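# Sort stickered items into matching-color containers

## Task

Put every item into the container whose color matches the color of the sticker on that item.

## Robot and tools

SETUP. Four identical i2rt Big YAM arms (arm1, arm2, arm3, arm4). Each has six revolute joints, a two-finger gripper and a wrist camera (arm1_cam_wrist to arm4_cam_wrist). Four fixed room cameras also exist: cam_room_a1, cam_room_a2, cam_room_b1, cam_room_b2. Each arm's foot (base_link) sits at a calibrated scene-frame pose, and its own +x is the direction it faces: arm1 x=-0.644 y=+1.377 z=+0.914 quat_wxyz=(+0.682, +0.007, +0.004, +0.731); arm2 x=-0.655 y=-0.555 z=+0.928 quat_wxyz=(+0.747, +0.002, +0.000, -0.665); arm3 x=+0.651 y=-1.332 z=+0.868 quat_wxyz=(+0.663, -0.004, -0.006, -0.748); arm4 x=+0.648 y=+0.477 z=+0.879 quat_wxyz=(+0.687, +0.001, +0.003, +0.727). Reach is roughly 1.0 m from the joint1 axis.

FRAME. Every pose is in one shared scene frame, metres, origin on the floor, +z up. Quaternions are ordered w, x, y, z. The reported "hand" is the point between the finger pads, about 1 cm short of the fingertips; the fingers extend along the hand's +z and close along its y axis. "hand_target" is where the hand would be at the joint targets currently held. Printed hand positions get less accurate at long reach.

JOINTS (absolute targets, radians; tolerance for done in brackets). joint1_rad -2.879 to 2.879 (±0.045): yaw about the foot, positive counter-clockwise seen from above, 0 points along the foot's +x. joint2_rad 0 to 3.141 (±0.14): shoulder, 0 has the upper arm pointing back about level, increasing lifts it up and forward. joint3_rad 0 to 3.019 (±0.09): elbow, 0 is fully folded, increasing opens it. joint4_rad -1.692 to 1.57 (±0.055): hand pitch, positive tips fingers up. joint5_rad -1.57 to 1.57 (±0.03): sideways hand swing, positive toward the arm's right. joint6_rad -2.094 to 2.094 (±0.035): hand roll, positive clockwise viewed from behind. gripper_m 0 to 0.093 (±0.003): fingertip gap in metres, absolute.

move. Keys are arm1..arm4 and cameras; anything else makes the call invalid, and out-of-range values get it refused. Each arm key takes a separate object for that arm only; an arm left out keeps its previous command. Inside an arm's object: "joints" is a dictionary of absolute targets by joint name (any subset). "target" is a list of exactly 7 numbers [x, y, z, qw, qx, qy, qz], an absolute hand pose in the scene frame, metres; the hand is driven along a straight line starting from its current hand_target. When "target" is present, "joints" may hold only gripper_m. "speed" (m/s, 0.002 to 0.5, default 0.25) caps that line's speed and needs "target"; rotation is capped at twice that value in rad/s. "min_time_s" (seconds, 0.1 to 8) sets a floor on how long that arm's joint motions take; slower motions stay unchanged. All motions start together; all hand lines in one call finish at the same moment, paced by the slowest. Lines last 0.5 to 10 s and an action at most 15 s. Each step, the path point is limited to 100 mm and 20 degrees from the measured hand, and inverse kinematics favours position over orientation; expect errors of a centimetre or more, lag, possible overshoot of speed when nearly straight, and wide swings when moving by joints. Paths ignore obstacles and other arms. cameras: a list of names, ["all"], or [] for none; if omitted, an empty move shows all, otherwise none. A move with no arm keys returns full state, images and the scene number.

RESULTS. Per arm: joint_positions, Joint velocities (rad/s, gripper in m/s; "within noise" means still), joint torques (N m in joint order, gripper excluded, including gravity, with per-arm offset and noise; positive toward larger joint value; entries 3 and 4 wrap around at ±28), hand, hand_target, joint_status and hand_status. Status words: done, off_target (stopped short, may still push), time_out (arm then holds nearby targets and keeps pushing; on_its_own lists those not reached; send the current reading to relax it), not_followed (a safety check blocked the targets; "joint command not followed" or "pose unreachable"; the arm may keep trying until given new targets), limit_stop_at_motor_heat. on_its_own shows uncommanded behaviour; "held at" is a target, not a reading. The "move" line gives each moved arm done or its worst status. Arms listed "as last shown" were not commanded and repeat old values. The "pictures" line gives image order; images may lag the state slightly.

GRIPPER. At firm grip the reading can be up to 0.005 m below the object width (some up to 0.002 m above). Closed on nothing it reads 0.000 to 0.003. Going a little under the first-contact reading gives a light hold; about 0.005 m under (more for soft, small or round things) gives full force, roughly 50 to 64 N per pad. To release, command clearly wider than the reading.

wait: seconds 0 to 10, optional cameras; no new commands. zoom_image: camera plus region [x0, y0, x1, y1] in pixels from the top-left, at most 504 by 504, only for a camera in the latest images. read_manual: section "licences", licence texts only. finished_scene: scene = current scene number; irreversible, and the goal must hold without the robots. After ending the first scene, make no further calls in that reply. If a move or wait is refused or interrupted by a stop, the remaining move, wait and finished_scene calls in that reply are skipped.

AVOID. Knocking or placing anything outside the work area or onto the floor, dropping items, opening the gripper while an item is still moving, slamming into fixed or heavy objects. Robots pressing or hitting each other ends or harms the run; a gripper closing on another arm's fingers counts, and the anti-collision check can act late and allows fingers, gripper housings and cameras to meet. Sustained pushing, holding loads or outstretched poses heats motors: MOTOR HOT appears near 85 °C, and at 100 °C an OVER-TEMPERATURE FAULT makes the arm go limp for 30 to 60 s or more. Loose objects may occasionally be nudged by outside disturbances. Smooth, low-effort motion is preferred.

Each tool is called after "Emit:" as name(argument=value, ...) on one line, values as JSON.

## Session

Emit:
move(cameras=["cam_room_a1","cam_room_a2","cam_room_b1","cam_room_b2"])

Scene clock: 0.00 s.
Joint torques (N m): no reading
Motor temperatures (°C): arm1=[21 23 27 23 21 21 21] | arm2=[23 24 26 22 22 20 23] | arm3=[24 23 24 23 24 23 23] | arm4=[22 21 23 22 24 21 24]
Heat: arm1: hottest joint3_rad 27 °C; arm2: hottest joint3_rad 26 °C; arm3: hottest joint1_rad 24 °C; arm4: hottest joint5_rad 24 °C.
Joint velocities: within noise
arm1.joint_positions: joint1_rad=-0.168 joint2_rad=+0.560 joint3_rad=+1.361 joint4_rad=-1.410 joint5_rad=+0.240 joint6_rad=+0.692 gripper_m=+0.09396
arm1.joint_status: not commanded
arm1.hand: x=-0.5739 y=+1.5732 z=+1.4376 quat_wxyz=(-0.303, +0.280, -0.837, -0.359) (m; scene frame)
arm1.hand_target: x=-0.5739 y=+1.5706 z=+1.4504 quat_wxyz=(-0.308, +0.276, -0.832, -0.370) (m; scene frame)
arm1.hand_status: not commanded
arm2.joint_positions: joint1_rad=+0.198 joint2_rad=+0.636 joint3_rad=+1.409 joint4_rad=-1.213 joint5_rad=-0.086 joint6_rad=-0.484 gripper_m=+0.09396
arm2.joint_status: not commanded
arm2.hand: x=-0.5635 y=-0.7948 z=+1.4992 quat_wxyz=(-0.373, -0.297, -0.790, +0.384) (m; scene frame)
arm2.hand_target: x=-0.5645 y=-0.7917 z=+1.5099 quat_wxyz=(-0.379, -0.294, -0.785, +0.392) (m; scene frame)
arm2.hand_status: not commanded
arm3.joint_positions: joint1_rad=+0.130 joint2_rad=+0.649 joint3_rad=+1.447 joint4_rad=-1.615 joint5_rad=+0.075 joint6_rad=+0.392 gripper_m=+0.09396
arm3.joint_status: not commanded
arm3.hand: x=+0.6387 y=-1.5222 z=+1.3768 quat_wxyz=(-0.293, -0.776, -0.507, +0.235) (m; scene frame)
arm3.hand_target: x=+0.6387 y=-1.5210 z=+1.3861 quat_wxyz=(-0.302, -0.772, -0.504, +0.241) (m; scene frame)
arm3.hand_status: not commanded
arm4.joint_positions: joint1_rad=+0.147 joint2_rad=+0.586 joint3_rad=+1.324 joint4_rad=-1.592 joint5_rad=+0.245 joint6_rad=+0.670 gripper_m=+0.09396
arm4.joint_status: not commanded
arm4.hand: x=+0.6543 y=+0.6697 z=+1.3488 quat_wxyz=(-0.224, +0.451, -0.815, -0.287) (m; scene frame)
arm4.hand_target: x=+0.6546 y=+0.6685 z=+1.3591 quat_wxyz=(-0.227, +0.447, -0.812, -0.299) (m; scene frame)
arm4.hand_status: not commanded
pictures: cam_room_a1, cam_room_a2, cam_room_b1, cam_room_b2
Images, in order (width x height): cam_room_a1 672x504, cam_room_a2 672x504, cam_room_b1 672x504, cam_room_b2 672x504.

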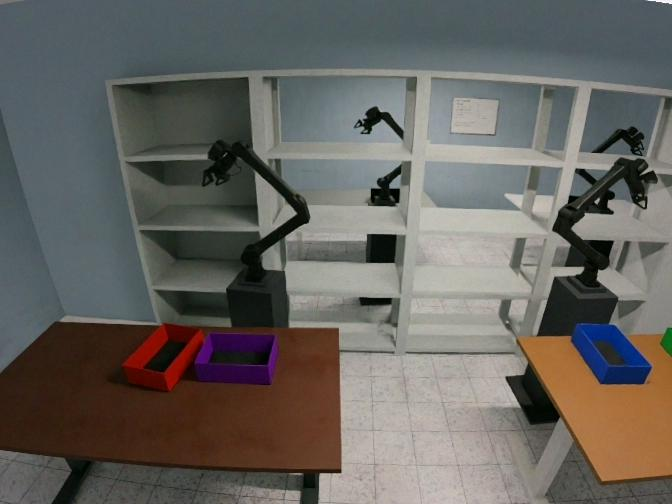

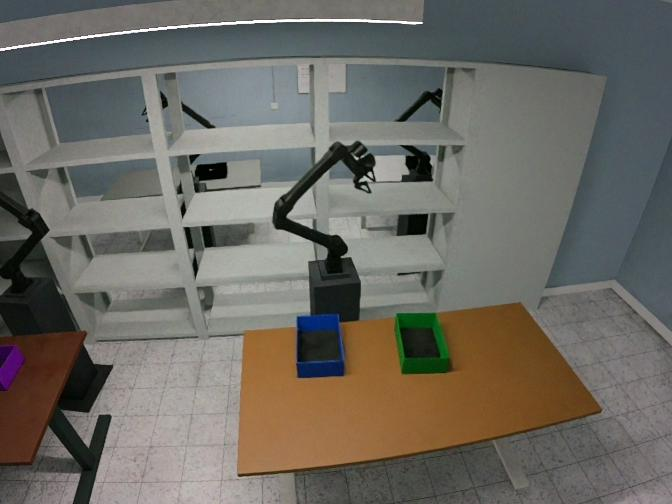

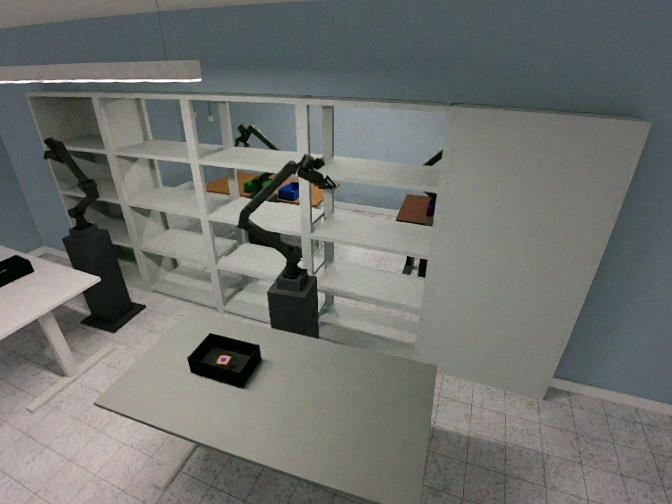

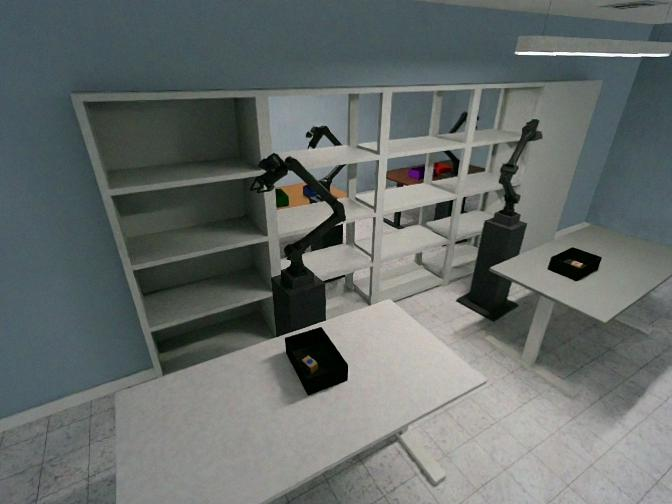

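Emit:
move(arm1={"joints":{"joint1_rad":1.5,"joint2_rad":0.9,"joint3_rad":1.5,"joint4_rad":-1.48,"joint5_rad":0,"joint6_rad":0},"min_time_s":2.5}, arm2={"joints":{"joint1_rad":-1.686,"joint2_rad":0.9,"joint3_rad":1.5,"joint4_rad":-1.48,"joint5_rad":0,"joint6_rad":0},"min_time_s":2.5}, arm3={"joints":{"joint1_rad":1.69,"joint2_rad":0.9,"joint3_rad":1.5,"joint4_rad":-1.48,"joint5_rad":0,"joint6_rad":0},"min_time_s":2.5}, arm4={"joints":{"joint1_rad":-1.626,"joint2_rad":0.9,"joint3_rad":1.5,"joint4_rad":-1.48,"joint5_rad":0,"joint6_rad":0},"min_time_s":2.5}, cameras=["arm1_cam_wrist","arm2_cam_wrist","arm3_cam_wrist","arm4_cam_wrist"])

Scene clock: 12.20 s.
Joint torques (N m): arm1=[-1.44 -0.21 15.36 0.94 0.02 -0.07] | arm2=[0.44 -3.49 15.06 1.39 0.09 0.21] | arm3=[1.79 -3.14 12.82 1.84 -0.02 -0.12] | arm4=[0.79 -2.67 11.64 1.66 -0.06 -0.09]
Motor temperatures (°C): arm1=[21 23 29 23 21 21 21] | arm2=[23 24 29 22 22 20 23] | arm3=[24 23 26 23 24 23 23] | arm4=[22 21 26 22 24 21 24]
Heat: arm1: hottest joint3_rad 29 °C; arm2: hottest joint3_rad 29 °C; arm3: hottest joint3_rad 26 °C; arm4: hottest joint3_rad 26 °C.
move: arm1 done; arm2 done; arm3 done; arm4 done
Joint velocities: within noise
arm1.joint_positions: joint1_rad=+1.495 joint2_rad=+0.896 joint3_rad=+1.440 joint4_rad=-1.469 joint5_rad=+0.001 joint6_rad=+0.009 gripper_m=+0.09398
arm1.joint_status: all done
arm1.hand: x=-0.9508 y=+1.3788 z=+1.3871 quat_wxyz=(-0.001, +0.946, -0.007, -0.324) (m; scene frame)
arm1.hand_target: x=-0.9489 y=+1.3771 z=+1.4127 quat_wxyz=(-0.002, +0.938, -0.001, -0.346) (m; scene frame)
arm1.hand_status: not commanded
arm2.joint_positions: joint1_rad=-1.683 joint2_rad=+0.891 joint3_rad=+1.442 joint4_rad=-1.465 joint5_rad=-0.002 joint6_rad=-0.015 gripper_m=+0.09397
arm2.joint_status: all done
arm2.hand: x=-0.9693 y=-0.5581 z=+1.3989 quat_wxyz=(+0.002, -0.947, -0.010, +0.322) (m; scene frame)
arm2.hand_target: x=-0.9688 y=-0.5569 z=+1.4215 quat_wxyz=(+0.001, -0.941, -0.001, +0.338) (m; scene frame)
arm2.hand_status: not commanded
arm3.joint_positions: joint1_rad=+1.681 joint2_rad=+0.896 joint3_rad=+1.447 joint4_rad=-1.495 joint5_rad=+0.001 joint6_rad=+0.008 gripper_m=+0.09398
arm3.joint_status: all done
arm3.hand: x=+0.9595 y=-1.3293 z=+1.3359 quat_wxyz=(-0.309, -0.007, -0.951, +0.008) (m; scene frame)
arm3.hand_target: x=+0.9632 y=-1.3258 z=+1.3618 quat_wxyz=(-0.339, +0.002, -0.941, +0.007) (m; scene frame)
arm3.hand_status: not commanded
arm4.joint_positions: joint1_rad=-1.625 joint2_rad=+0.892 joint3_rad=+1.449 joint4_rad=-1.497 joint5_rad=+0.004 joint6_rad=+0.015 gripper_m=+0.09396
arm4.joint_status: all done
arm4.hand: x=+0.9577 y=+0.4785 z=+1.3473 quat_wxyz=(-0.308, -0.006, -0.951, +0.001) (m; scene frame)
arm4.hand_target: x=+0.9631 y=+0.4790 z=+1.3717 quat_wxyz=(-0.336, +0.001, -0.942, +0.001) (m; scene frame)
arm4.hand_status: not commanded
pictures: arm1_cam_wrist, arm2_cam_wrist, arm3_cam_wrist, arm4_cam_wrist
Images, in order (width x height): arm1_cam_wrist 672x504, arm2_cam_wrist 672x504, arm3_cam_wrist 672x504, arm4_cam_wrist 672x504.

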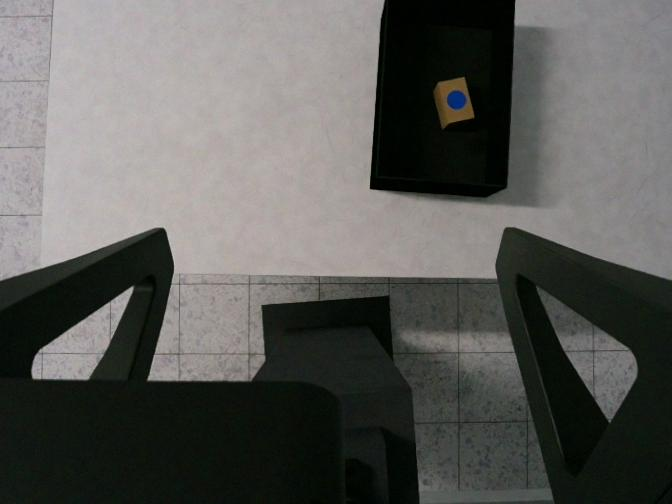

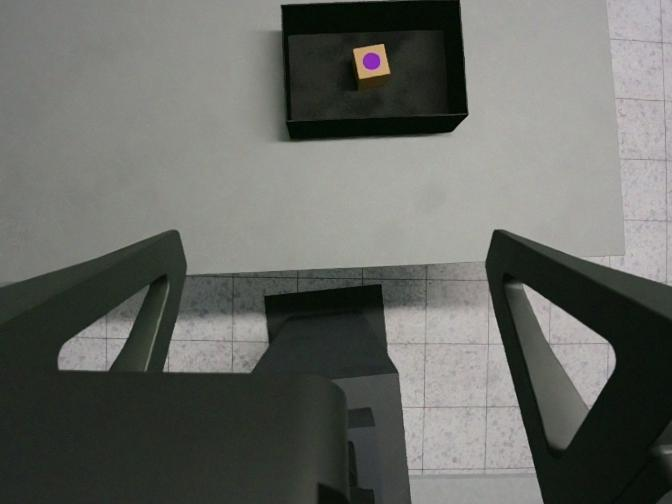

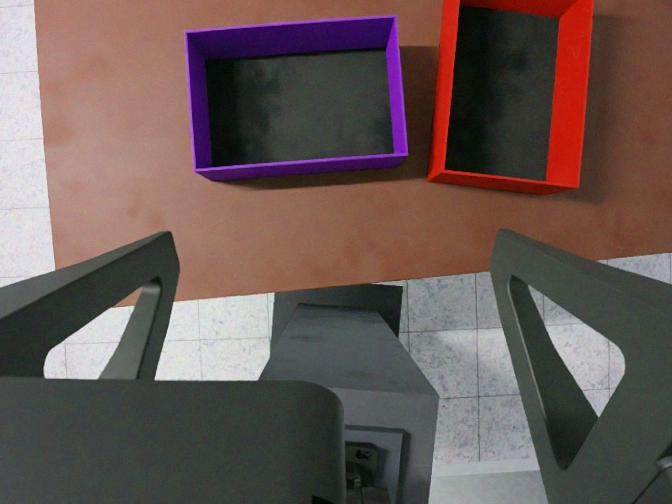

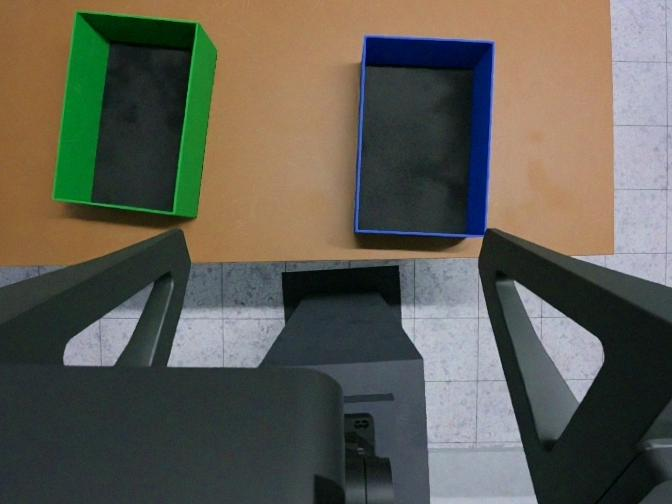

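Emit:
move(arm1={"target":[-1.235,1.56,0.885,-0.0064,0.9926,0.1043,0.0607],"speed":0.35}, arm2={"target":[-1.31,-0.506,0.88,-0.0058,0.9934,0.0956,0.0607],"speed":0.35}, arm3={"joints":{"joint1_rad":-1.979,"joint2_rad":0.486,"joint3_rad":0.79,"joint4_rad":-0.5},"min_time_s":4}, arm4={"joints":{"joint1_rad":0.9,"joint2_rad":0.486,"joint3_rad":0.79,"joint4_rad":-0.5},"min_time_s":4}, cameras=["arm1_cam_wrist","arm2_cam_wrist"])

Scene clock: 51.77 s.
Joint torques (N m): arm1=[-2.2 -19.9 13 -0.31 0.06 -0.04] | arm2=[-0.09 -25 13.18 -0.12 0.14 -0.08] | arm3=[0.67 -0.62 9.2 2.63 0 -0.12] | arm4=[0.73 -0.85 9.44 2.17 0.04 -0.1]
Motor temperatures (°C): arm1=[21 24 36 23 21 21 21] | arm2=[23 24 35 22 22 20 23] | arm3=[24 23 31 23 24 23 23] | arm4=[22 21 34 22 24 21 24]
Heat: arm1: hottest joint3_rad 36 °C; arm2: hottest joint3_rad 35 °C; arm3: hottest joint3_rad 31 °C; arm4: hottest joint3_rad 34 °C.
move: arm1 off_target; arm2 off_target; arm3 done; arm4 done
Joint velocities: within noise
arm1.joint_positions: joint1_rad=+1.228 joint2_rad=+2.255 joint3_rad=+1.703 joint4_rad=-1.197 joint5_rad=+0.058 joint6_rad=-0.480 gripper_m=+0.09398
arm1.joint_status: not commanded
arm1.hand: x=-1.2145 y=+1.5487 z=+0.8604 quat_wxyz=(+0.004, +0.991, +0.105, +0.086) (m; scene frame)
arm1.hand_target: x=-1.2338 y=+1.5598 z=+0.8854 quat_wxyz=(-0.007, +0.993, +0.104, +0.061) (m; scene frame)
arm1.hand_status: off_target (0.034 m and 3.1 deg from the pose sent, 0.605 m and 46.6 deg at the start)
arm2.joint_positions: joint1_rad=-1.745 joint2_rad=+2.339 joint3_rad=+1.881 joint4_rad=-1.259 joint5_rad=+0.024 joint6_rad=-0.242 gripper_m=+0.09397
arm2.joint_status: not commanded
arm2.hand: x=-1.2937 y=-0.5139 z=+0.8683 quat_wxyz=(+0.003, -0.993, -0.093, -0.075) (m; scene frame)
arm2.hand_target: x=-1.3092 y=-0.5061 z=+0.8803 quat_wxyz=(+0.006, -0.994, -0.096, -0.060) (m; scene frame)
arm2.hand_status: off_target (0.022 m and 1.8 deg from the pose sent, 0.623 m and 45.5 deg at the start)
arm3.joint_positions: joint1_rad=-1.969 joint2_rad=+0.493 joint3_rad=+0.796 joint4_rad=-0.518 joint5_rad=+0.001 joint6_rad=+0.007 gripper_m=+0.09400
arm3.joint_status: all done
arm3.hand: x=+0.3666 y=-1.1630 z=+1.2957 quat_wxyz=(+0.154, -0.753, +0.207, +0.605) (m; scene frame)
arm3.hand_target: x=+0.3686 y=-1.1605 z=+1.2981 quat_wxyz=(+0.161, -0.748, +0.206, +0.611) (m; scene frame)
arm3.hand_status: not commanded
arm4.joint_positions: joint1_rad=+0.899 joint2_rad=+0.497 joint3_rad=+0.789 joint4_rad=-0.520 joint5_rad=+0.002 joint6_rad=+0.013 gripper_m=+0.09398
arm4.joint_status: all done
arm4.hand: x=+0.3818 y=+0.6690 z=+1.3044 quat_wxyz=(-0.183, +0.743, -0.244, -0.595) (m; scene frame)
arm4.hand_target: x=+0.3833 y=+0.6674 z=+1.3132 quat_wxyz=(-0.190, +0.736, -0.235, -0.606) (m; scene frame)
arm4.hand_status: not commanded
pictures: arm1_cam_wrist, arm2_cam_wrist
Images, in order (width x height): arm1_cam_wrist 672x504, arm2_cam_wrist 672x504.

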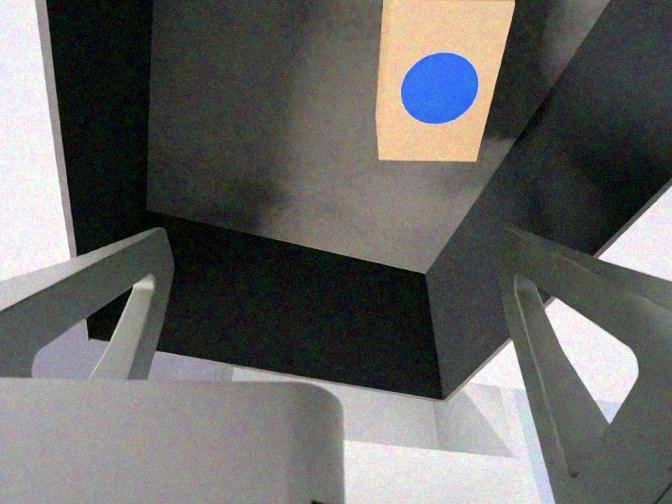

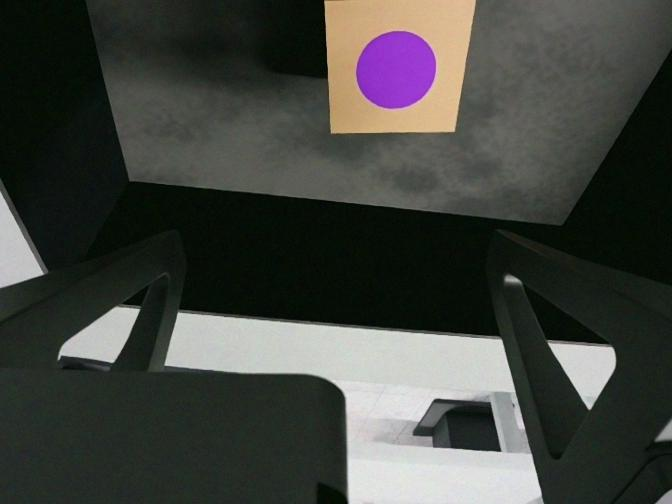

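Emit:
move(arm1={"target":[-1.2405,1.588,0.765,-0.0064,0.9926,0.1043,0.0607],"speed":0.15}, arm2={"target":[-1.313,-0.490,0.758,-0.0058,0.9934,0.0956,0.0607],"speed":0.15}, cameras=["arm1_cam_wrist","arm2_cam_wrist"])

Scene clock: 70.63 s.
Joint torques (N m): arm1=[-2.2 -19.25 11.97 0.47 0.07 -0.08] | arm2=[-0.15 -24.18 12.08 0.81 0.14 -0.09] | arm3=[0.67 -0.5 9.22 2.62 -0.02 -0.12] | arm4=[0.5 -1.14 9.5 2.26 0.02 -0.1]
Motor temperatures (°C): arm1=[21 25 36 23 21 21 21] | arm2=[23 26 36 22 22 20 23] | arm3=[24 23 31 23 24 23 23] | arm4=[22 21 33 22 24 21 24]
Heat: arm1: hottest joint3_rad 36 °C; arm2: hottest joint3_rad 36 °C; arm3: hottest joint3_rad 31 °C; arm4: hottest joint3_rad 33 °C.
move: arm1 off_target; arm2 off_target
Joint velocities: within noise
arm1.joint_positions: joint1_rad=+1.189 joint2_rad=+2.443 joint3_rad=+1.746 joint4_rad=-1.047 joint5_rad=+0.063 joint6_rad=-0.519 gripper_m=+0.09398
arm1.joint_status: not commanded
arm1.hand: x=-1.2191 y=+1.5755 z=+0.7566 quat_wxyz=(+0.004, +0.991, +0.105, +0.084) (m; scene frame)
arm1.hand_target: x=-1.2395 y=+1.5877 z=+0.7657 quat_wxyz=(-0.007, +0.993, +0.104, +0.061) (m; scene frame)
arm1.hand_status: off_target (0.026 m and 2.9 deg from the pose sent, 0.107 m and 3.1 deg at the start)
arm2.joint_positions: joint1_rad=-1.768 joint2_rad=+2.514 joint3_rad=+1.900 joint4_rad=-1.108 joint5_rad=+0.028 joint6_rad=-0.264 gripper_m=+0.09397
arm2.joint_status: not commanded
arm2.hand: x=-1.2954 y=-0.4979 z=+0.7599 quat_wxyz=(+0.002, -0.993, -0.093, -0.078) (m; scene frame)
arm2.hand_target: x=-1.3122 y=-0.4900 z=+0.7585 quat_wxyz=(+0.006, -0.994, -0.096, -0.060) (m; scene frame)
arm2.hand_status: off_target (0.019 m and 2.0 deg from the pose sent, 0.114 m and 1.8 deg at the start)
arm3, arm4: as last shown
pictures: arm1_cam_wrist, arm2_cam_wrist
Images, in order (width x height): arm1_cam_wrist 672x504, arm2_cam_wrist 672x504.

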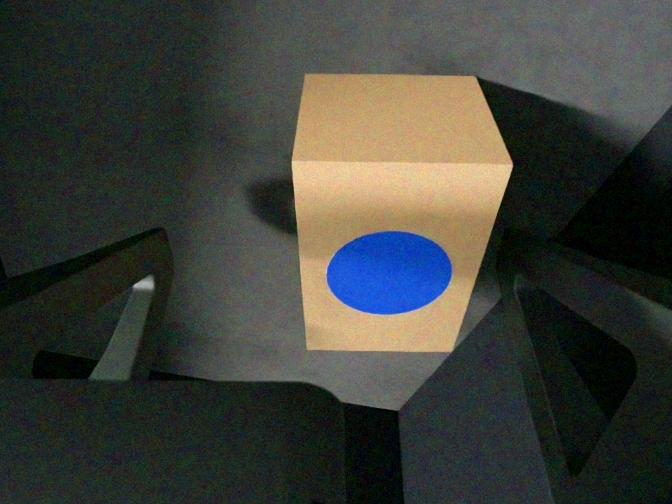

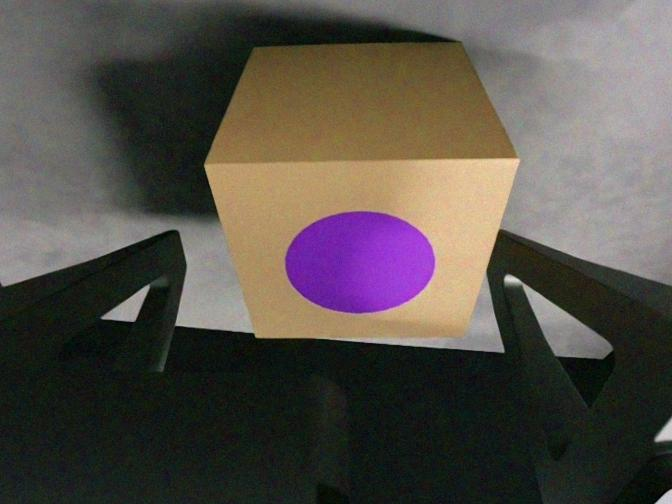

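Emit:
move(arm1={"target":[-1.248,1.5995,0.755,-0.0064,0.9926,0.1043,0.0607],"speed":0.12}, arm2={"target":[-1.319,-0.485,0.747,-0.0058,0.9934,0.0956,0.0607],"speed":0.12}, cameras=["arm1_cam_wrist","arm2_cam_wrist"])

Scene clock: 82.23 s.
Joint torques (N m): arm1=[-2.26 -18.2 12.41 0.21 0.09 -0.06] | arm2=[-0.03 -23.06 12.38 0.68 0.14 -0.08] | arm3=[0.56 -0.5 9.18 2.61 -0.01 -0.13] | arm4=[0.38 -0.79 9.42 2.22 0 -0.07]
Motor temperatures (°C): arm1=[21 26 35 23 21 21 21] | arm2=[23 27 34 22 22 20 23] | arm3=[24 23 31 23 24 23 23] | arm4=[22 21 32 22 24 21 24]
Heat: arm1: hottest joint3_rad 35 °C; arm2: hottest joint3_rad 34 °C; arm3: hottest joint3_rad 31 °C; arm4: hottest joint3_rad 32 °C.
move: arm1 off_target; arm2 off_target
Joint velocities: within noise
arm1.joint_positions: joint1_rad=+1.181 joint2_rad=+2.472 joint3_rad=+1.800 joint4_rad=-1.047 joint5_rad=+0.064 joint6_rad=-0.531 gripper_m=+0.09398
arm1.joint_status: not commanded
arm1.hand: x=-1.2343 y=+1.5855 z=+0.7535 quat_wxyz=(-0.001, +0.992, +0.107, +0.073) (m; scene frame)
arm1.hand_target: x=-1.2473 y=+1.5993 z=+0.7555 quat_wxyz=(-0.007, +0.993, +0.104, +0.060) (m; scene frame)
arm1.hand_status: off_target (0.020 m and 1.5 deg from the pose sent, 0.038 m and 2.9 deg at the start)
arm2.joint_positions: joint1_rad=-1.775 joint2_rad=+2.534 joint3_rad=+1.937 joint4_rad=-1.107 joint5_rad=+0.028 joint6_rad=-0.271 gripper_m=+0.09397
arm2.joint_status: not commanded
arm2.hand: x=-1.3064 y=-0.4928 z=+0.7577 quat_wxyz=(+0.003, -0.993, -0.092, -0.069) (m; scene frame)
arm2.hand_target: x=-1.3181 y=-0.4850 z=+0.7475 quat_wxyz=(+0.006, -0.994, -0.096, -0.060) (m; scene frame)
arm2.hand_status: off_target (0.018 m and 1.0 deg from the pose sent, 0.030 m and 2.0 deg at the start)
arm3, arm4: as last shown
pictures: arm1_cam_wrist, arm2_cam_wrist
Images, in order (width x height): arm1_cam_wrist 672x504, arm2_cam_wrist 672x504.

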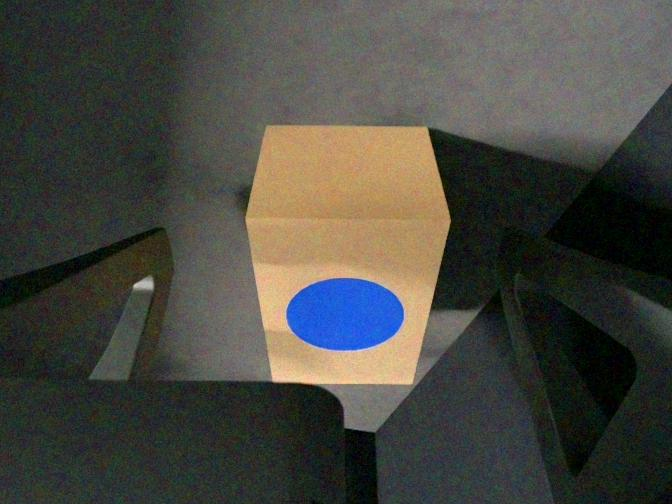

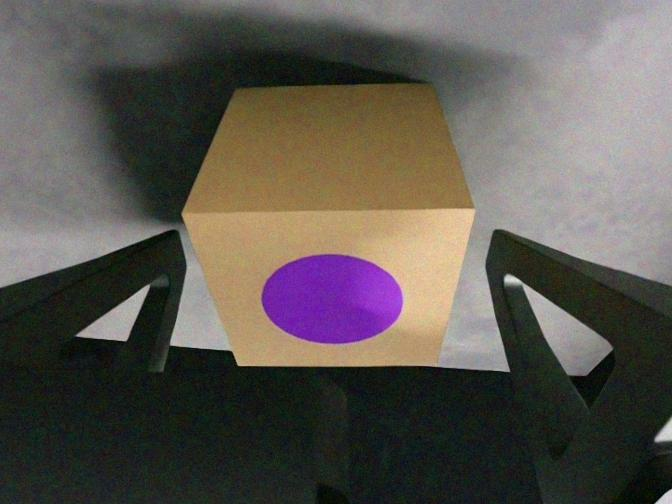

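Emit:
move(arm1={"joints":{"gripper_m":0.033}}, arm2={"joints":{"gripper_m":0.045}}, cameras=["arm1_cam_wrist","arm2_cam_wrist"])

Scene clock: 86.60 s.
Joint torques (N m): arm1=[-2.26 -19.08 12.25 0.01 0.13 -0.06] | arm2=[-0.09 -23 12.31 0.69 0.13 -0.09] | arm3=[0.67 -0.62 9.22 2.62 -0.02 -0.12] | arm4=[0.85 -0.67 9.36 2.29 0.01 -0.09]
Motor temperatures (°C): arm1=[21 26 35 23 21 21 21] | arm2=[23 27 34 22 22 20 23] | arm3=[24 23 31 23 24 23 23] | arm4=[22 21 32 22 24 21 24]
Heat: arm1: hottest joint3_rad 35 °C; arm2: hottest joint3_rad 34 °C; arm3: hottest joint3_rad 31 °C; arm4: hottest joint3_rad 32 °C.
move: arm1 off_target; arm2 off_target
Joint velocities: within noise
arm1.joint_positions: joint1_rad=+1.178 joint2_rad=+2.472 joint3_rad=+1.801 joint4_rad=-1.047 joint5_rad=+0.064 joint6_rad=-0.532 gripper_m=+0.04394
arm1.joint_status: gripper_m off_target (ended at +0.04396, target +0.03300)
arm1.hand: x=-1.2338 y=+1.5872 z=+0.7534 quat_wxyz=(-0.001, +0.992, +0.106, +0.073) (m; scene frame)
arm1.hand_target: x=-1.2471 y=+1.5993 z=+0.7553 quat_wxyz=(-0.007, +0.993, +0.104, +0.061) (m; scene frame)
arm1.hand_status: not commanded
arm2.joint_positions: joint1_rad=-1.775 joint2_rad=+2.534 joint3_rad=+1.938 joint4_rad=-1.107 joint5_rad=+0.028 joint6_rad=-0.272 gripper_m=+0.05312
arm2.joint_status: gripper_m off_target (ended at +0.05314, target +0.04500)
arm2.hand: x=-1.3066 y=-0.4926 z=+0.7577 quat_wxyz=(+0.004, -0.993, -0.093, -0.069) (m; scene frame)
arm2.hand_target: x=-1.3180 y=-0.4850 z=+0.7473 quat_wxyz=(+0.006, -0.994, -0.096, -0.060) (m; scene frame)
arm2.hand_status: not commanded
arm3, arm4: as last shown
pictures: arm1_cam_wrist, arm2_cam_wrist
Images, in order (width x height): arm1_cam_wrist 672x504, arm2_cam_wrist 672x504.

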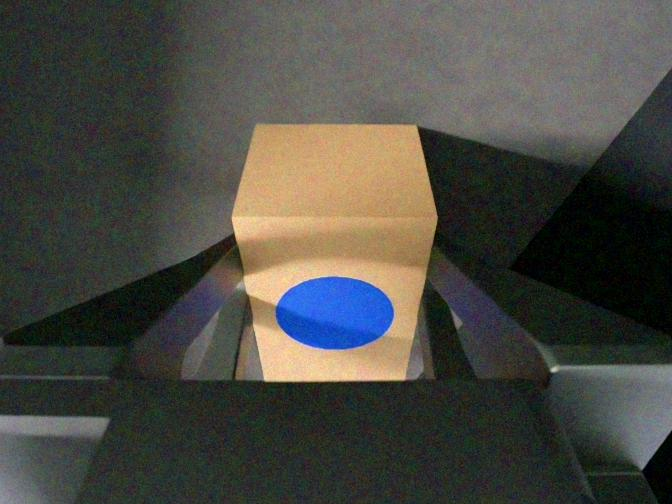

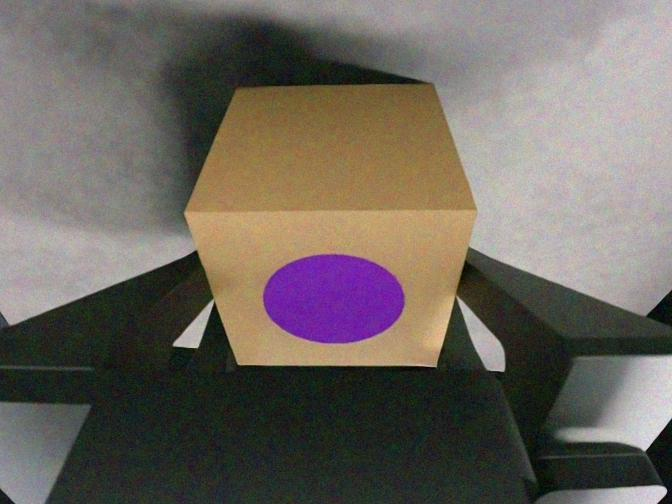

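Emit:
move(arm1={"target":[-1.15,1.54,1.08,-0.0064,0.9926,0.1043,0.0607],"speed":0.3}, arm2={"target":[-1.2,-0.51,1.08,-0.0058,0.9934,0.0956,0.0607],"speed":0.3})

Emit:
move(arm1={"joints":{"joint1_rad":-2.244,"joint2_rad":0.486,"joint3_rad":0.84,"joint4_rad":-0.5,"joint5_rad":0,"joint6_rad":0},"min_time_s":4}, arm2={"joints":{"joint1_rad":0.911,"joint2_rad":0.486,"joint3_rad":0.84,"joint4_rad":-0.5,"joint5_rad":0,"joint6_rad":0},"min_time_s":4}, cameras=["arm1_cam_wrist","arm2_cam_wrist"])

Scene clock: 94.17 s.
Joint torques (N m): arm1=[-1.26 -14.92 12.4 -0.14 -0.04 0.12] | arm2=[1.55 -19.66 10.21 -0.03 0 0.14] | arm3=[0.56 -0.62 9.2 2.62 -0.01 -0.12] | arm4=[1.03 -1.08 9.35 2.18 0.02 -0.1]
Motor temperatures (°C): arm1=[21 26 35 23 21 21 21] | arm2=[23 27 34 22 22 20 23] | arm3=[24 23 31 23 24 23 23] | arm4=[22 21 32 22 24 21 24]
Heat: arm1: hottest joint3_rad 35 °C; arm2: hottest joint3_rad 34 °C; arm3: hottest joint3_rad 31 °C; arm4: hottest joint3_rad 32 °C.
move: arm1 off_target; arm2 done
Joint velocities: within noise
arm1.joint_positions: joint1_rad=+1.204 joint2_rad=+1.844 joint3_rad=+1.625 joint4_rad=-1.489 joint5_rad=+0.061 joint6_rad=-0.505 gripper_m=+0.04393
arm1.joint_status: not commanded
arm1.hand: x=-1.1430 y=+1.5427 z=+1.0707 quat_wxyz=(-0.003, +0.992, +0.105, +0.068) (m; scene frame)
arm1.hand_target: x=-1.1498 y=+1.5399 z=+1.0800 quat_wxyz=(-0.006, +0.993, +0.104, +0.061) (m; scene frame)
arm1.hand_status: off_target (0.012 m and 0.9 deg from the pose sent, 0.340 m and 1.5 deg at the start)
arm2.joint_positions: joint1_rad=-1.772 joint2_rad=+1.865 joint3_rad=+1.684 joint4_rad=-1.484 joint5_rad=+0.028 joint6_rad=-0.272 gripper_m=+0.05312
arm2.joint_status: not commanded
arm2.hand: x=-1.2021 y=-0.5045 z=+1.0850 quat_wxyz=(+0.007, -0.994, -0.094, -0.050) (m; scene frame)
arm2.hand_target: x=-1.2000 y=-0.5099 z=+1.0801 quat_wxyz=(+0.006, -0.994, -0.096, -0.061) (m; scene frame)
arm2.hand_status: done (0.008 m and 1.3 deg from the pose sent, 0.340 m and 1.0 deg at the start)
arm3, arm4: as last shown
pictures: none

Scene clock: 98.63 s.
Joint torques (N m): arm1=[-1.73 2.02 11.96 2.66 -0.03 0.14] | arm2=[0.85 -0.91 10.63 3.73 -0.11 0.23] | arm3=[0.62 -0.5 9.21 2.59 -0.01 -0.12] | arm4=[0.67 -1.08 9.37 2.29 0.02 -0.11]
Motor temperatures (°C): arm1=[21 26 35 23 22 21 22] | arm2=[23 27 34 22 22 20 23] | arm3=[24 23 31 23 24 23 23] | arm4=[22 21 32 22 24 21 24]
Heat: arm1: hottest joint3_rad 35 °C; arm2: hottest joint3_rad 34 °C; arm3: hottest joint3_rad 31 °C; arm4: hottest joint3_rad 32 °C.
move: arm1 done; arm2 done
Joint velocities: within noise
arm1.joint_positions: joint1_rad=-2.240 joint2_rad=+0.489 joint3_rad=+0.837 joint4_rad=-0.526 joint5_rad=+0.002 joint6_rad=-0.009 gripper_m=+0.04389
arm1.joint_status: all done
arm1.hand: x=-0.3709 y=+1.1933 z=+1.3643 quat_wxyz=(-0.606, -0.223, -0.738, +0.194) (m; scene frame)
arm1.hand_target: x=-0.3715 y=+1.1924 z=+1.3730 quat_wxyz=(-0.618, -0.225, -0.728, +0.195) (m; scene frame)
arm1.hand_status: not commanded
arm2.joint_positions: joint1_rad=+0.909 joint2_rad=+0.490 joint3_rad=+0.851 joint4_rad=-0.527 joint5_rad=+0.002 joint6_rad=-0.015 gripper_m=+0.05312
arm2.joint_status: all done
arm2.hand: x=-0.3812 y=-0.7243 z=+1.3905 quat_wxyz=(-0.621, -0.202, -0.736, +0.178) (m; scene frame)
arm2.hand_target: x=-0.3800 y=-0.7238 z=+1.3916 quat_wxyz=(-0.630, -0.204, -0.729, +0.174) (m; scene frame)
arm2.hand_status: not commanded
arm3, arm4: as last shown
pictures: arm1_cam_wrist, arm2_cam_wrist
Images, in order (width x height): arm1_cam_wrist 672x504, arm2_cam_wrist 672x504.

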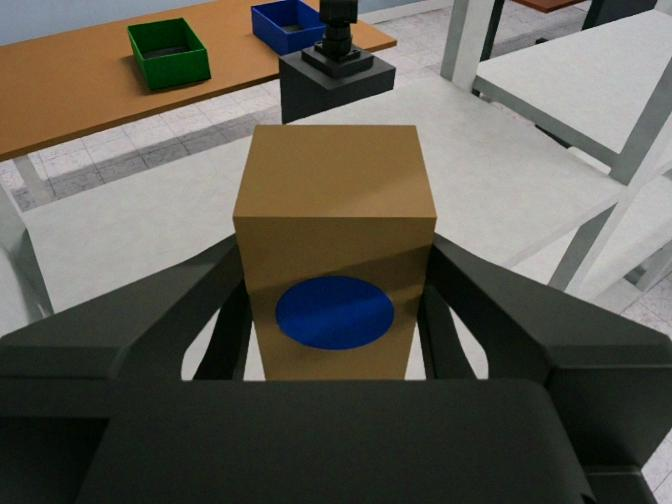

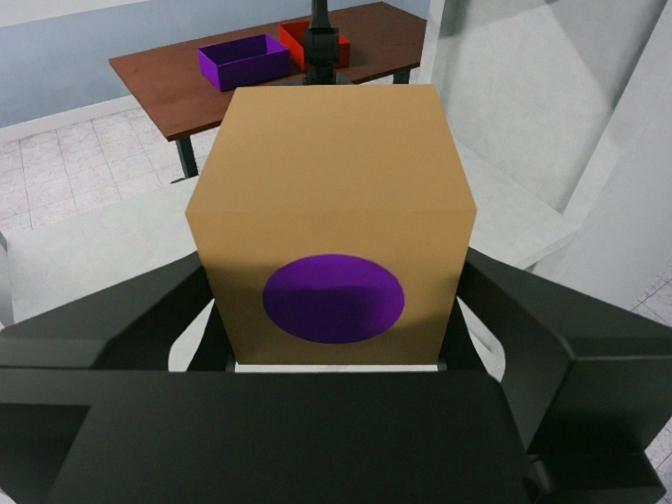

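Emit:
move(arm1={"target":[-0.008,0.918,1.105,-0.657,-0.2155,-0.693,0.2045],"speed":0.3}, arm2={"target":[-0.010,-0.947,1.09,-0.6506,-0.1983,-0.710,0.1817],"speed":0.3})

Emit:
move(arm1={"target":[-0.008,0.918,1.075,-0.657,-0.2155,-0.693,0.2045],"speed":0.06}, arm2={"target":[-0.010,-0.947,1.06,-0.6506,-0.1983,-0.710,0.1817],"speed":0.06}, cameras=["arm1_cam_wrist","arm2_cam_wrist"])

Scene clock: 115.83 s.
Joint torques (N m): arm1=[-2.96 -17.44 14.54 2.56 -0.04 0.12] | arm2=[0.79 -20.01 13.48 3.67 -0.08 0.19] | arm3=[0.67 -0.56 9.18 2.65 -0.02 -0.12] | arm4=[1.14 -1.14 9.42 2.28 0 -0.11]
Motor temperatures (°C): arm1=[21 26 34 23 22 21 22] | arm2=[23 26 33 22 22 20 24] | arm3=[24 23 31 23 24 23 23] | arm4=[22 21 32 22 24 21 24]
Heat: arm1: hottest joint3_rad 34 °C; arm2: hottest joint3_rad 33 °C; arm3: hottest joint3_rad 31 °C; arm4: hottest joint3_rad 32 °C.
move: arm1 off_target; arm2 off_target
Joint velocities: within noise
arm1.joint_positions: joint1_rad=-2.263 joint2_rad=+1.984 joint3_rad=+1.235 joint4_rad=+0.617 joint5_rad=-0.030 joint6_rad=-0.004 gripper_m=+0.04389
arm1.joint_status: not commanded
arm1.hand: x=-0.0200 y=+0.9362 z=+1.0607 quat_wxyz=(-0.625, -0.219, -0.724, +0.193) (m; scene frame)
arm1.hand_target: x=-0.0112 y=+0.9202 z=+1.1054 quat_wxyz=(-0.657, -0.215, -0.693, +0.205) (m; scene frame)
arm1.hand_status: off_target (0.049 m and 5.3 deg from the pose sent, 0.524 m and 8.0 deg at the start)
arm2.joint_positions: joint1_rad=+0.909 joint2_rad=+1.969 joint3_rad=+1.141 joint4_rad=+0.665 joint5_rad=+0.002 joint6_rad=-0.015 gripper_m=+0.05312
arm2.joint_status: not commanded
arm2.hand: x=-0.0278 y=-0.9372 z=+1.0594 quat_wxyz=(-0.622, -0.201, -0.735, +0.178) (m; scene frame)
arm2.hand_target: x=-0.0124 y=-0.9457 z=+1.0906 quat_wxyz=(-0.651, -0.198, -0.710, +0.182) (m; scene frame)
arm2.hand_status: off_target (0.037 m and 4.4 deg from the pose sent, 0.527 m and 4.6 deg at the start)
arm3, arm4: as last shown
pictures: none

Scene clock: 117.03 s.
Joint torques (N m): arm1=[-3.08 -16.5 13.7 2.86 -0.02 0.12] | arm2=[0.73 -19.02 12.71 3.74 -0.09 0.18] | arm3=[0.56 -0.56 9.21 2.63 -0.02 -0.13] | arm4=[1.26 -0.67 9.42 2.07 0 -0.11]
Motor temperatures (°C): arm1=[21 26 34 23 22 21 22] | arm2=[23 26 33 22 22 20 24] | arm3=[24 23 31 23 24 23 23] | arm4=[22 21 32 22 24 21 24]
Heat: arm1: hottest joint3_rad 34 °C; arm2: hottest joint3_rad 33 °C; arm3: hottest joint3_rad 31 °C; arm4: hottest joint3_rad 32 °C.
move: arm1 off_target; arm2 off_target
Joint velocities: within noise
arm1.joint_positions: joint1_rad=-2.263 joint2_rad=+2.024 joint3_rad=+1.235 joint4_rad=+0.677 joint5_rad=-0.030 joint6_rad=-0.004 gripper_m=+0.04389
arm1.joint_status: not commanded
arm1.hand: x=-0.0181 y=+0.9347 z=+1.0454 quat_wxyz=(-0.631, -0.217, -0.718, +0.196) (m; scene frame)
arm1.hand_target: x=-0.0102 y=+0.9194 z=+1.0753 quat_wxyz=(-0.657, -0.215, -0.693, +0.204) (m; scene frame)
arm1.hand_status: off_target (0.035 m and 4.2 deg from the pose sent, 0.026 m and 5.3 deg at the start)
arm2.joint_positions: joint1_rad=+0.909 joint2_rad=+2.015 joint3_rad=+1.141 joint4_rad=+0.727 joint5_rad=+0.002 joint6_rad=-0.015 gripper_m=+0.05312
arm2.joint_status: not commanded
arm2.hand: x=-0.0261 y=-0.9381 z=+1.0420 quat_wxyz=(-0.628, -0.200, -0.730, +0.180) (m; scene frame)
arm2.hand_target: x=-0.0117 y=-0.9461 z=+1.0603 quat_wxyz=(-0.651, -0.198, -0.710, +0.182) (m; scene frame)
arm2.hand_status: off_target (0.026 m and 3.5 deg from the pose sent, 0.020 m and 4.4 deg at the start)
arm3, arm4: as last shown
pictures: arm1_cam_wrist, arm2_cam_wrist
Images, in order (width x height): arm1_cam_wrist 672x504, arm2_cam_wrist 672x504.

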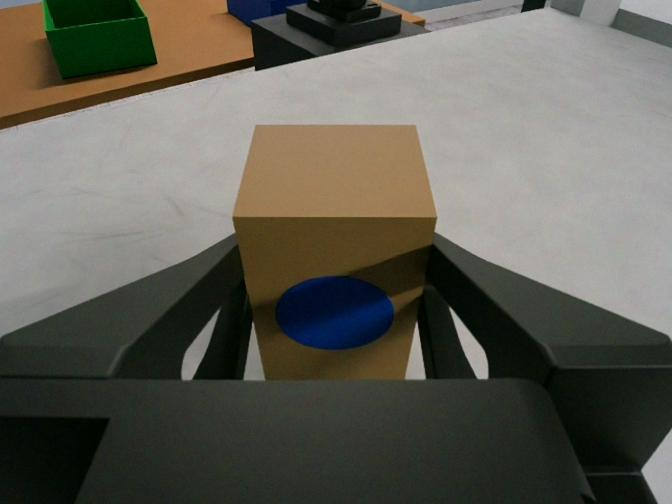

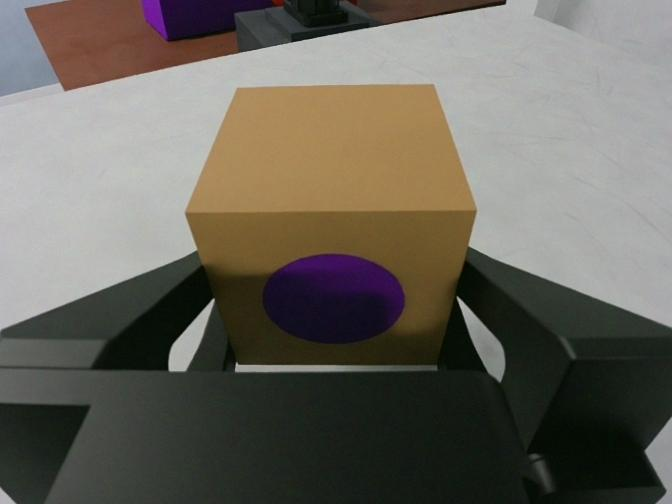

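Emit:
move(arm1={"target":[-0.008,0.918,1.058,-0.657,-0.2155,-0.693,0.2045],"speed":0.05}, arm2={"target":[-0.010,-0.947,1.043,-0.6506,-0.1983,-0.710,0.1817],"speed":0.05}, cameras=["arm1_cam_wrist","arm2_cam_wrist"])

Scene clock: 121.67 s.
Joint torques (N m): arm1=[-2.49 -15.56 13.23 2.65 -0.02 0.07] | arm2=[0.85 -18.96 12.37 3.75 -0.09 0.18] | arm3=[0.56 -0.5 9.21 2.63 -0.02 -0.12] | arm4=[1.14 -1.26 9.43 2.15 -0.01 -0.1]
Motor temperatures (°C): arm1=[21 25 34 23 21 21 22] | arm2=[23 26 34 23 22 20 24] | arm3=[24 23 31 23 24 23 23] | arm4=[22 21 32 22 24 21 24]
Heat: arm1: hottest joint3_rad 34 °C; arm2: hottest joint3_rad 34 °C; arm3: hottest joint3_rad 31 °C; arm4: hottest joint3_rad 32 °C.
move: arm1 off_target; arm2 off_target
Joint velocities: within noise
arm1.joint_positions: joint1_rad=-2.263 joint2_rad=+2.047 joint3_rad=+1.235 joint4_rad=+0.715 joint5_rad=-0.029 joint6_rad=-0.002 gripper_m=+0.04388
arm1.joint_status: not commanded
arm1.hand: x=-0.0173 y=+0.9340 z=+1.0377 quat_wxyz=(-0.637, -0.216, -0.713, +0.197) (m; scene frame)
arm1.hand_target: x=-0.0096 y=+0.9192 z=+1.0582 quat_wxyz=(-0.657, -0.215, -0.693, +0.204) (m; scene frame)
arm1.hand_status: off_target (0.027 m and 3.4 deg from the pose sent, 0.023 m and 4.2 deg at the start)
arm2.joint_positions: joint1_rad=+0.909 joint2_rad=+2.046 joint3_rad=+1.141 joint4_rad=+0.763 joint5_rad=+0.002 joint6_rad=-0.015 gripper_m=+0.05312
arm2.joint_status: not commanded
arm2.hand: x=-0.0256 y=-0.9384 z=+1.0284 quat_wxyz=(-0.630, -0.200, -0.729, +0.180) (m; scene frame)
arm2.hand_target: x=-0.0115 y=-0.9462 z=+1.0434 quat_wxyz=(-0.651, -0.198, -0.710, +0.182) (m; scene frame)
arm2.hand_status: off_target (0.023 m and 3.2 deg from the pose sent, 0.018 m and 3.5 deg at the start)
arm3.joint_positions: joint1_rad=-1.969 joint2_rad=+0.493 joint3_rad=+0.796 joint4_rad=-0.518 joint5_rad=+0.001 joint6_rad=+0.007 gripper_m=+0.09400
arm3.joint_status: not commanded
arm3.hand: x=+0.3666 y=-1.1630 z=+1.2957 quat_wxyz=(+0.154, -0.753, +0.207, +0.605) (m; scene frame)
arm3.hand_target: x=+0.3686 y=-1.1605 z=+1.2981 quat_wxyz=(+0.161, -0.748, +0.206, +0.611) (m; scene frame)
arm3.hand_status: not commanded
arm4.joint_positions: joint1_rad=+0.899 joint2_rad=+0.497 joint3_rad=+0.789 joint4_rad=-0.520 joint5_rad=+0.002 joint6_rad=+0.013 gripper_m=+0.09398
arm4.joint_status: not commanded
arm4.hand: x=+0.3818 y=+0.6690 z=+1.3044 quat_wxyz=(-0.183, +0.743, -0.244, -0.595) (m; scene frame)
arm4.hand_target: x=+0.3833 y=+0.6674 z=+1.3132 quat_wxyz=(-0.190, +0.736, -0.235, -0.606) (m; scene frame)
arm4.hand_status: not commanded
pictures: arm1_cam_wrist, arm2_cam_wrist
Images, in order (width x height): arm1_cam_wrist 672x504, arm2_cam_wrist 672x504.

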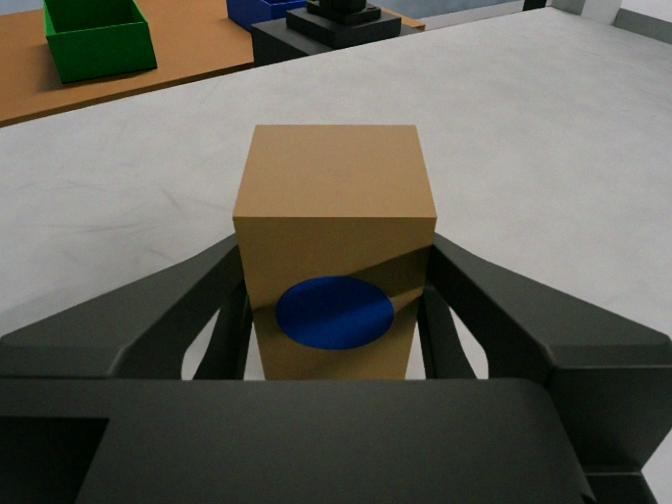

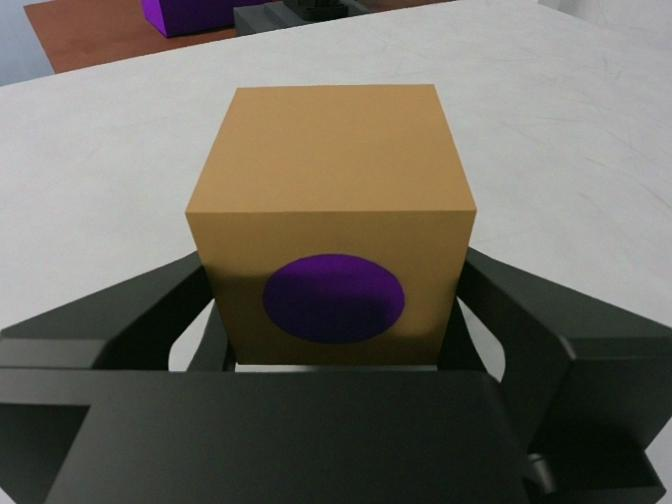

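Emit:
move(arm1={"target":[-0.008,0.918,1.048,-0.657,-0.2155,-0.693,0.2045],"speed":0.05}, arm2={"target":[-0.010,-0.947,1.030,-0.6506,-0.1983,-0.710,0.1817],"speed":0.05}, cameras=["arm1_cam_wrist","arm2_cam_wrist"])

Scene clock: 126.13 s.
Joint torques (N m): arm1=[-3.25 -14.45 13.07 2.44 0.01 0.04] | arm2=[0.85 -17.96 12.33 3.58 -0.07 0.16] | arm3=[0.79 -0.5 9.24 2.61 -0.02 -0.12] | arm4=[1.14 -0.73 9.4 2.21 0.02 -0.1]
Motor temperatures (°C): arm1=[21 26 34 23 21 21 22] | arm2=[23 26 34 23 22 20 24] | arm3=[24 23 31 23 24 23 23] | arm4=[22 21 32 22 24 21 24]
Heat: arm1: hottest joint3_rad 34 °C; arm2: hottest joint3_rad 34 °C; arm3: hottest joint3_rad 31 °C; arm4: hottest joint3_rad 32 °C.
move: arm1 off_target; arm2 off_target
Joint velocities: within noise
arm1.joint_positions: joint1_rad=-2.263 joint2_rad=+2.056 joint3_rad=+1.235 joint4_rad=+0.739 joint5_rad=-0.029 joint6_rad=-0.001 gripper_m=+0.04388
arm1.joint_status: not commanded
arm1.hand: x=-0.0169 y=+0.9337 z=+1.0371 quat_wxyz=(-0.642, -0.215, -0.708, +0.199) (m; scene frame)
arm1.hand_target: x=-0.0093 y=+0.9190 z=+1.0480 quat_wxyz=(-0.657, -0.215, -0.693, +0.204) (m; scene frame)
arm1.hand_status: off_target (0.021 m and 2.5 deg from the pose sent, 0.021 m and 3.4 deg at the start)
arm2.joint_positions: joint1_rad=+0.909 joint2_rad=+2.061 joint3_rad=+1.141 joint4_rad=+0.794 joint5_rad=+0.001 joint6_rad=-0.013 gripper_m=+0.05312
arm2.joint_status: not commanded
arm2.hand: x=-0.0250 y=-0.9386 z=+1.0254 quat_wxyz=(-0.636, -0.199, -0.723, +0.181) (m; scene frame)
arm2.hand_target: x=-0.0112 y=-0.9463 z=+1.0301 quat_wxyz=(-0.651, -0.198, -0.710, +0.182) (m; scene frame)
arm2.hand_status: off_target (0.018 m and 2.3 deg from the pose sent, 0.018 m and 3.3 deg at the start)
arm3, arm4: as last shown
pictures: arm1_cam_wrist, arm2_cam_wrist
Images, in order (width x height): arm1_cam_wrist 672x504, arm2_cam_wrist 672x504.

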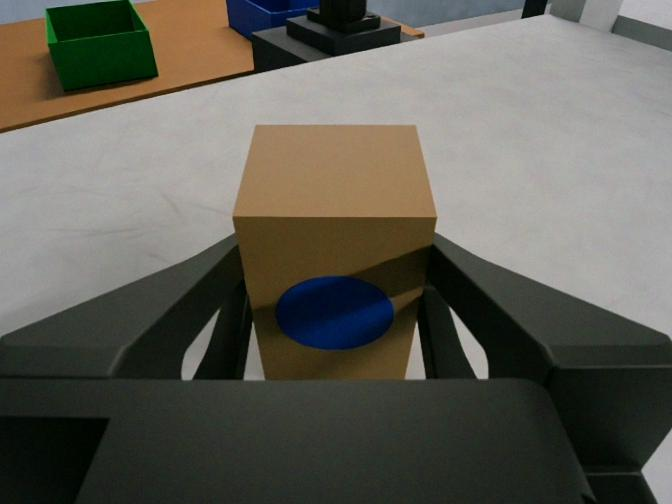

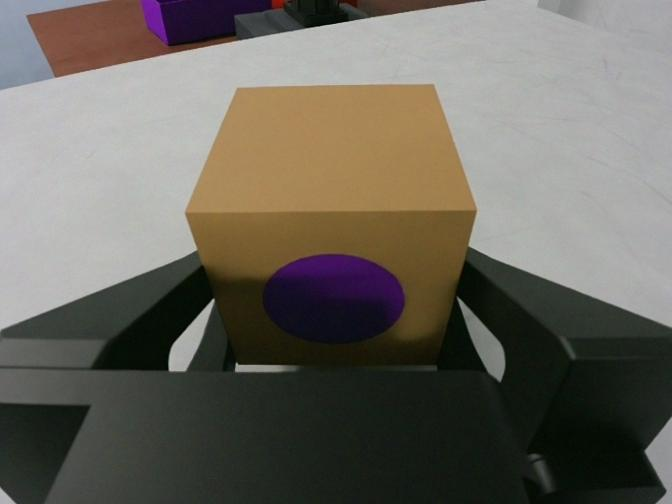

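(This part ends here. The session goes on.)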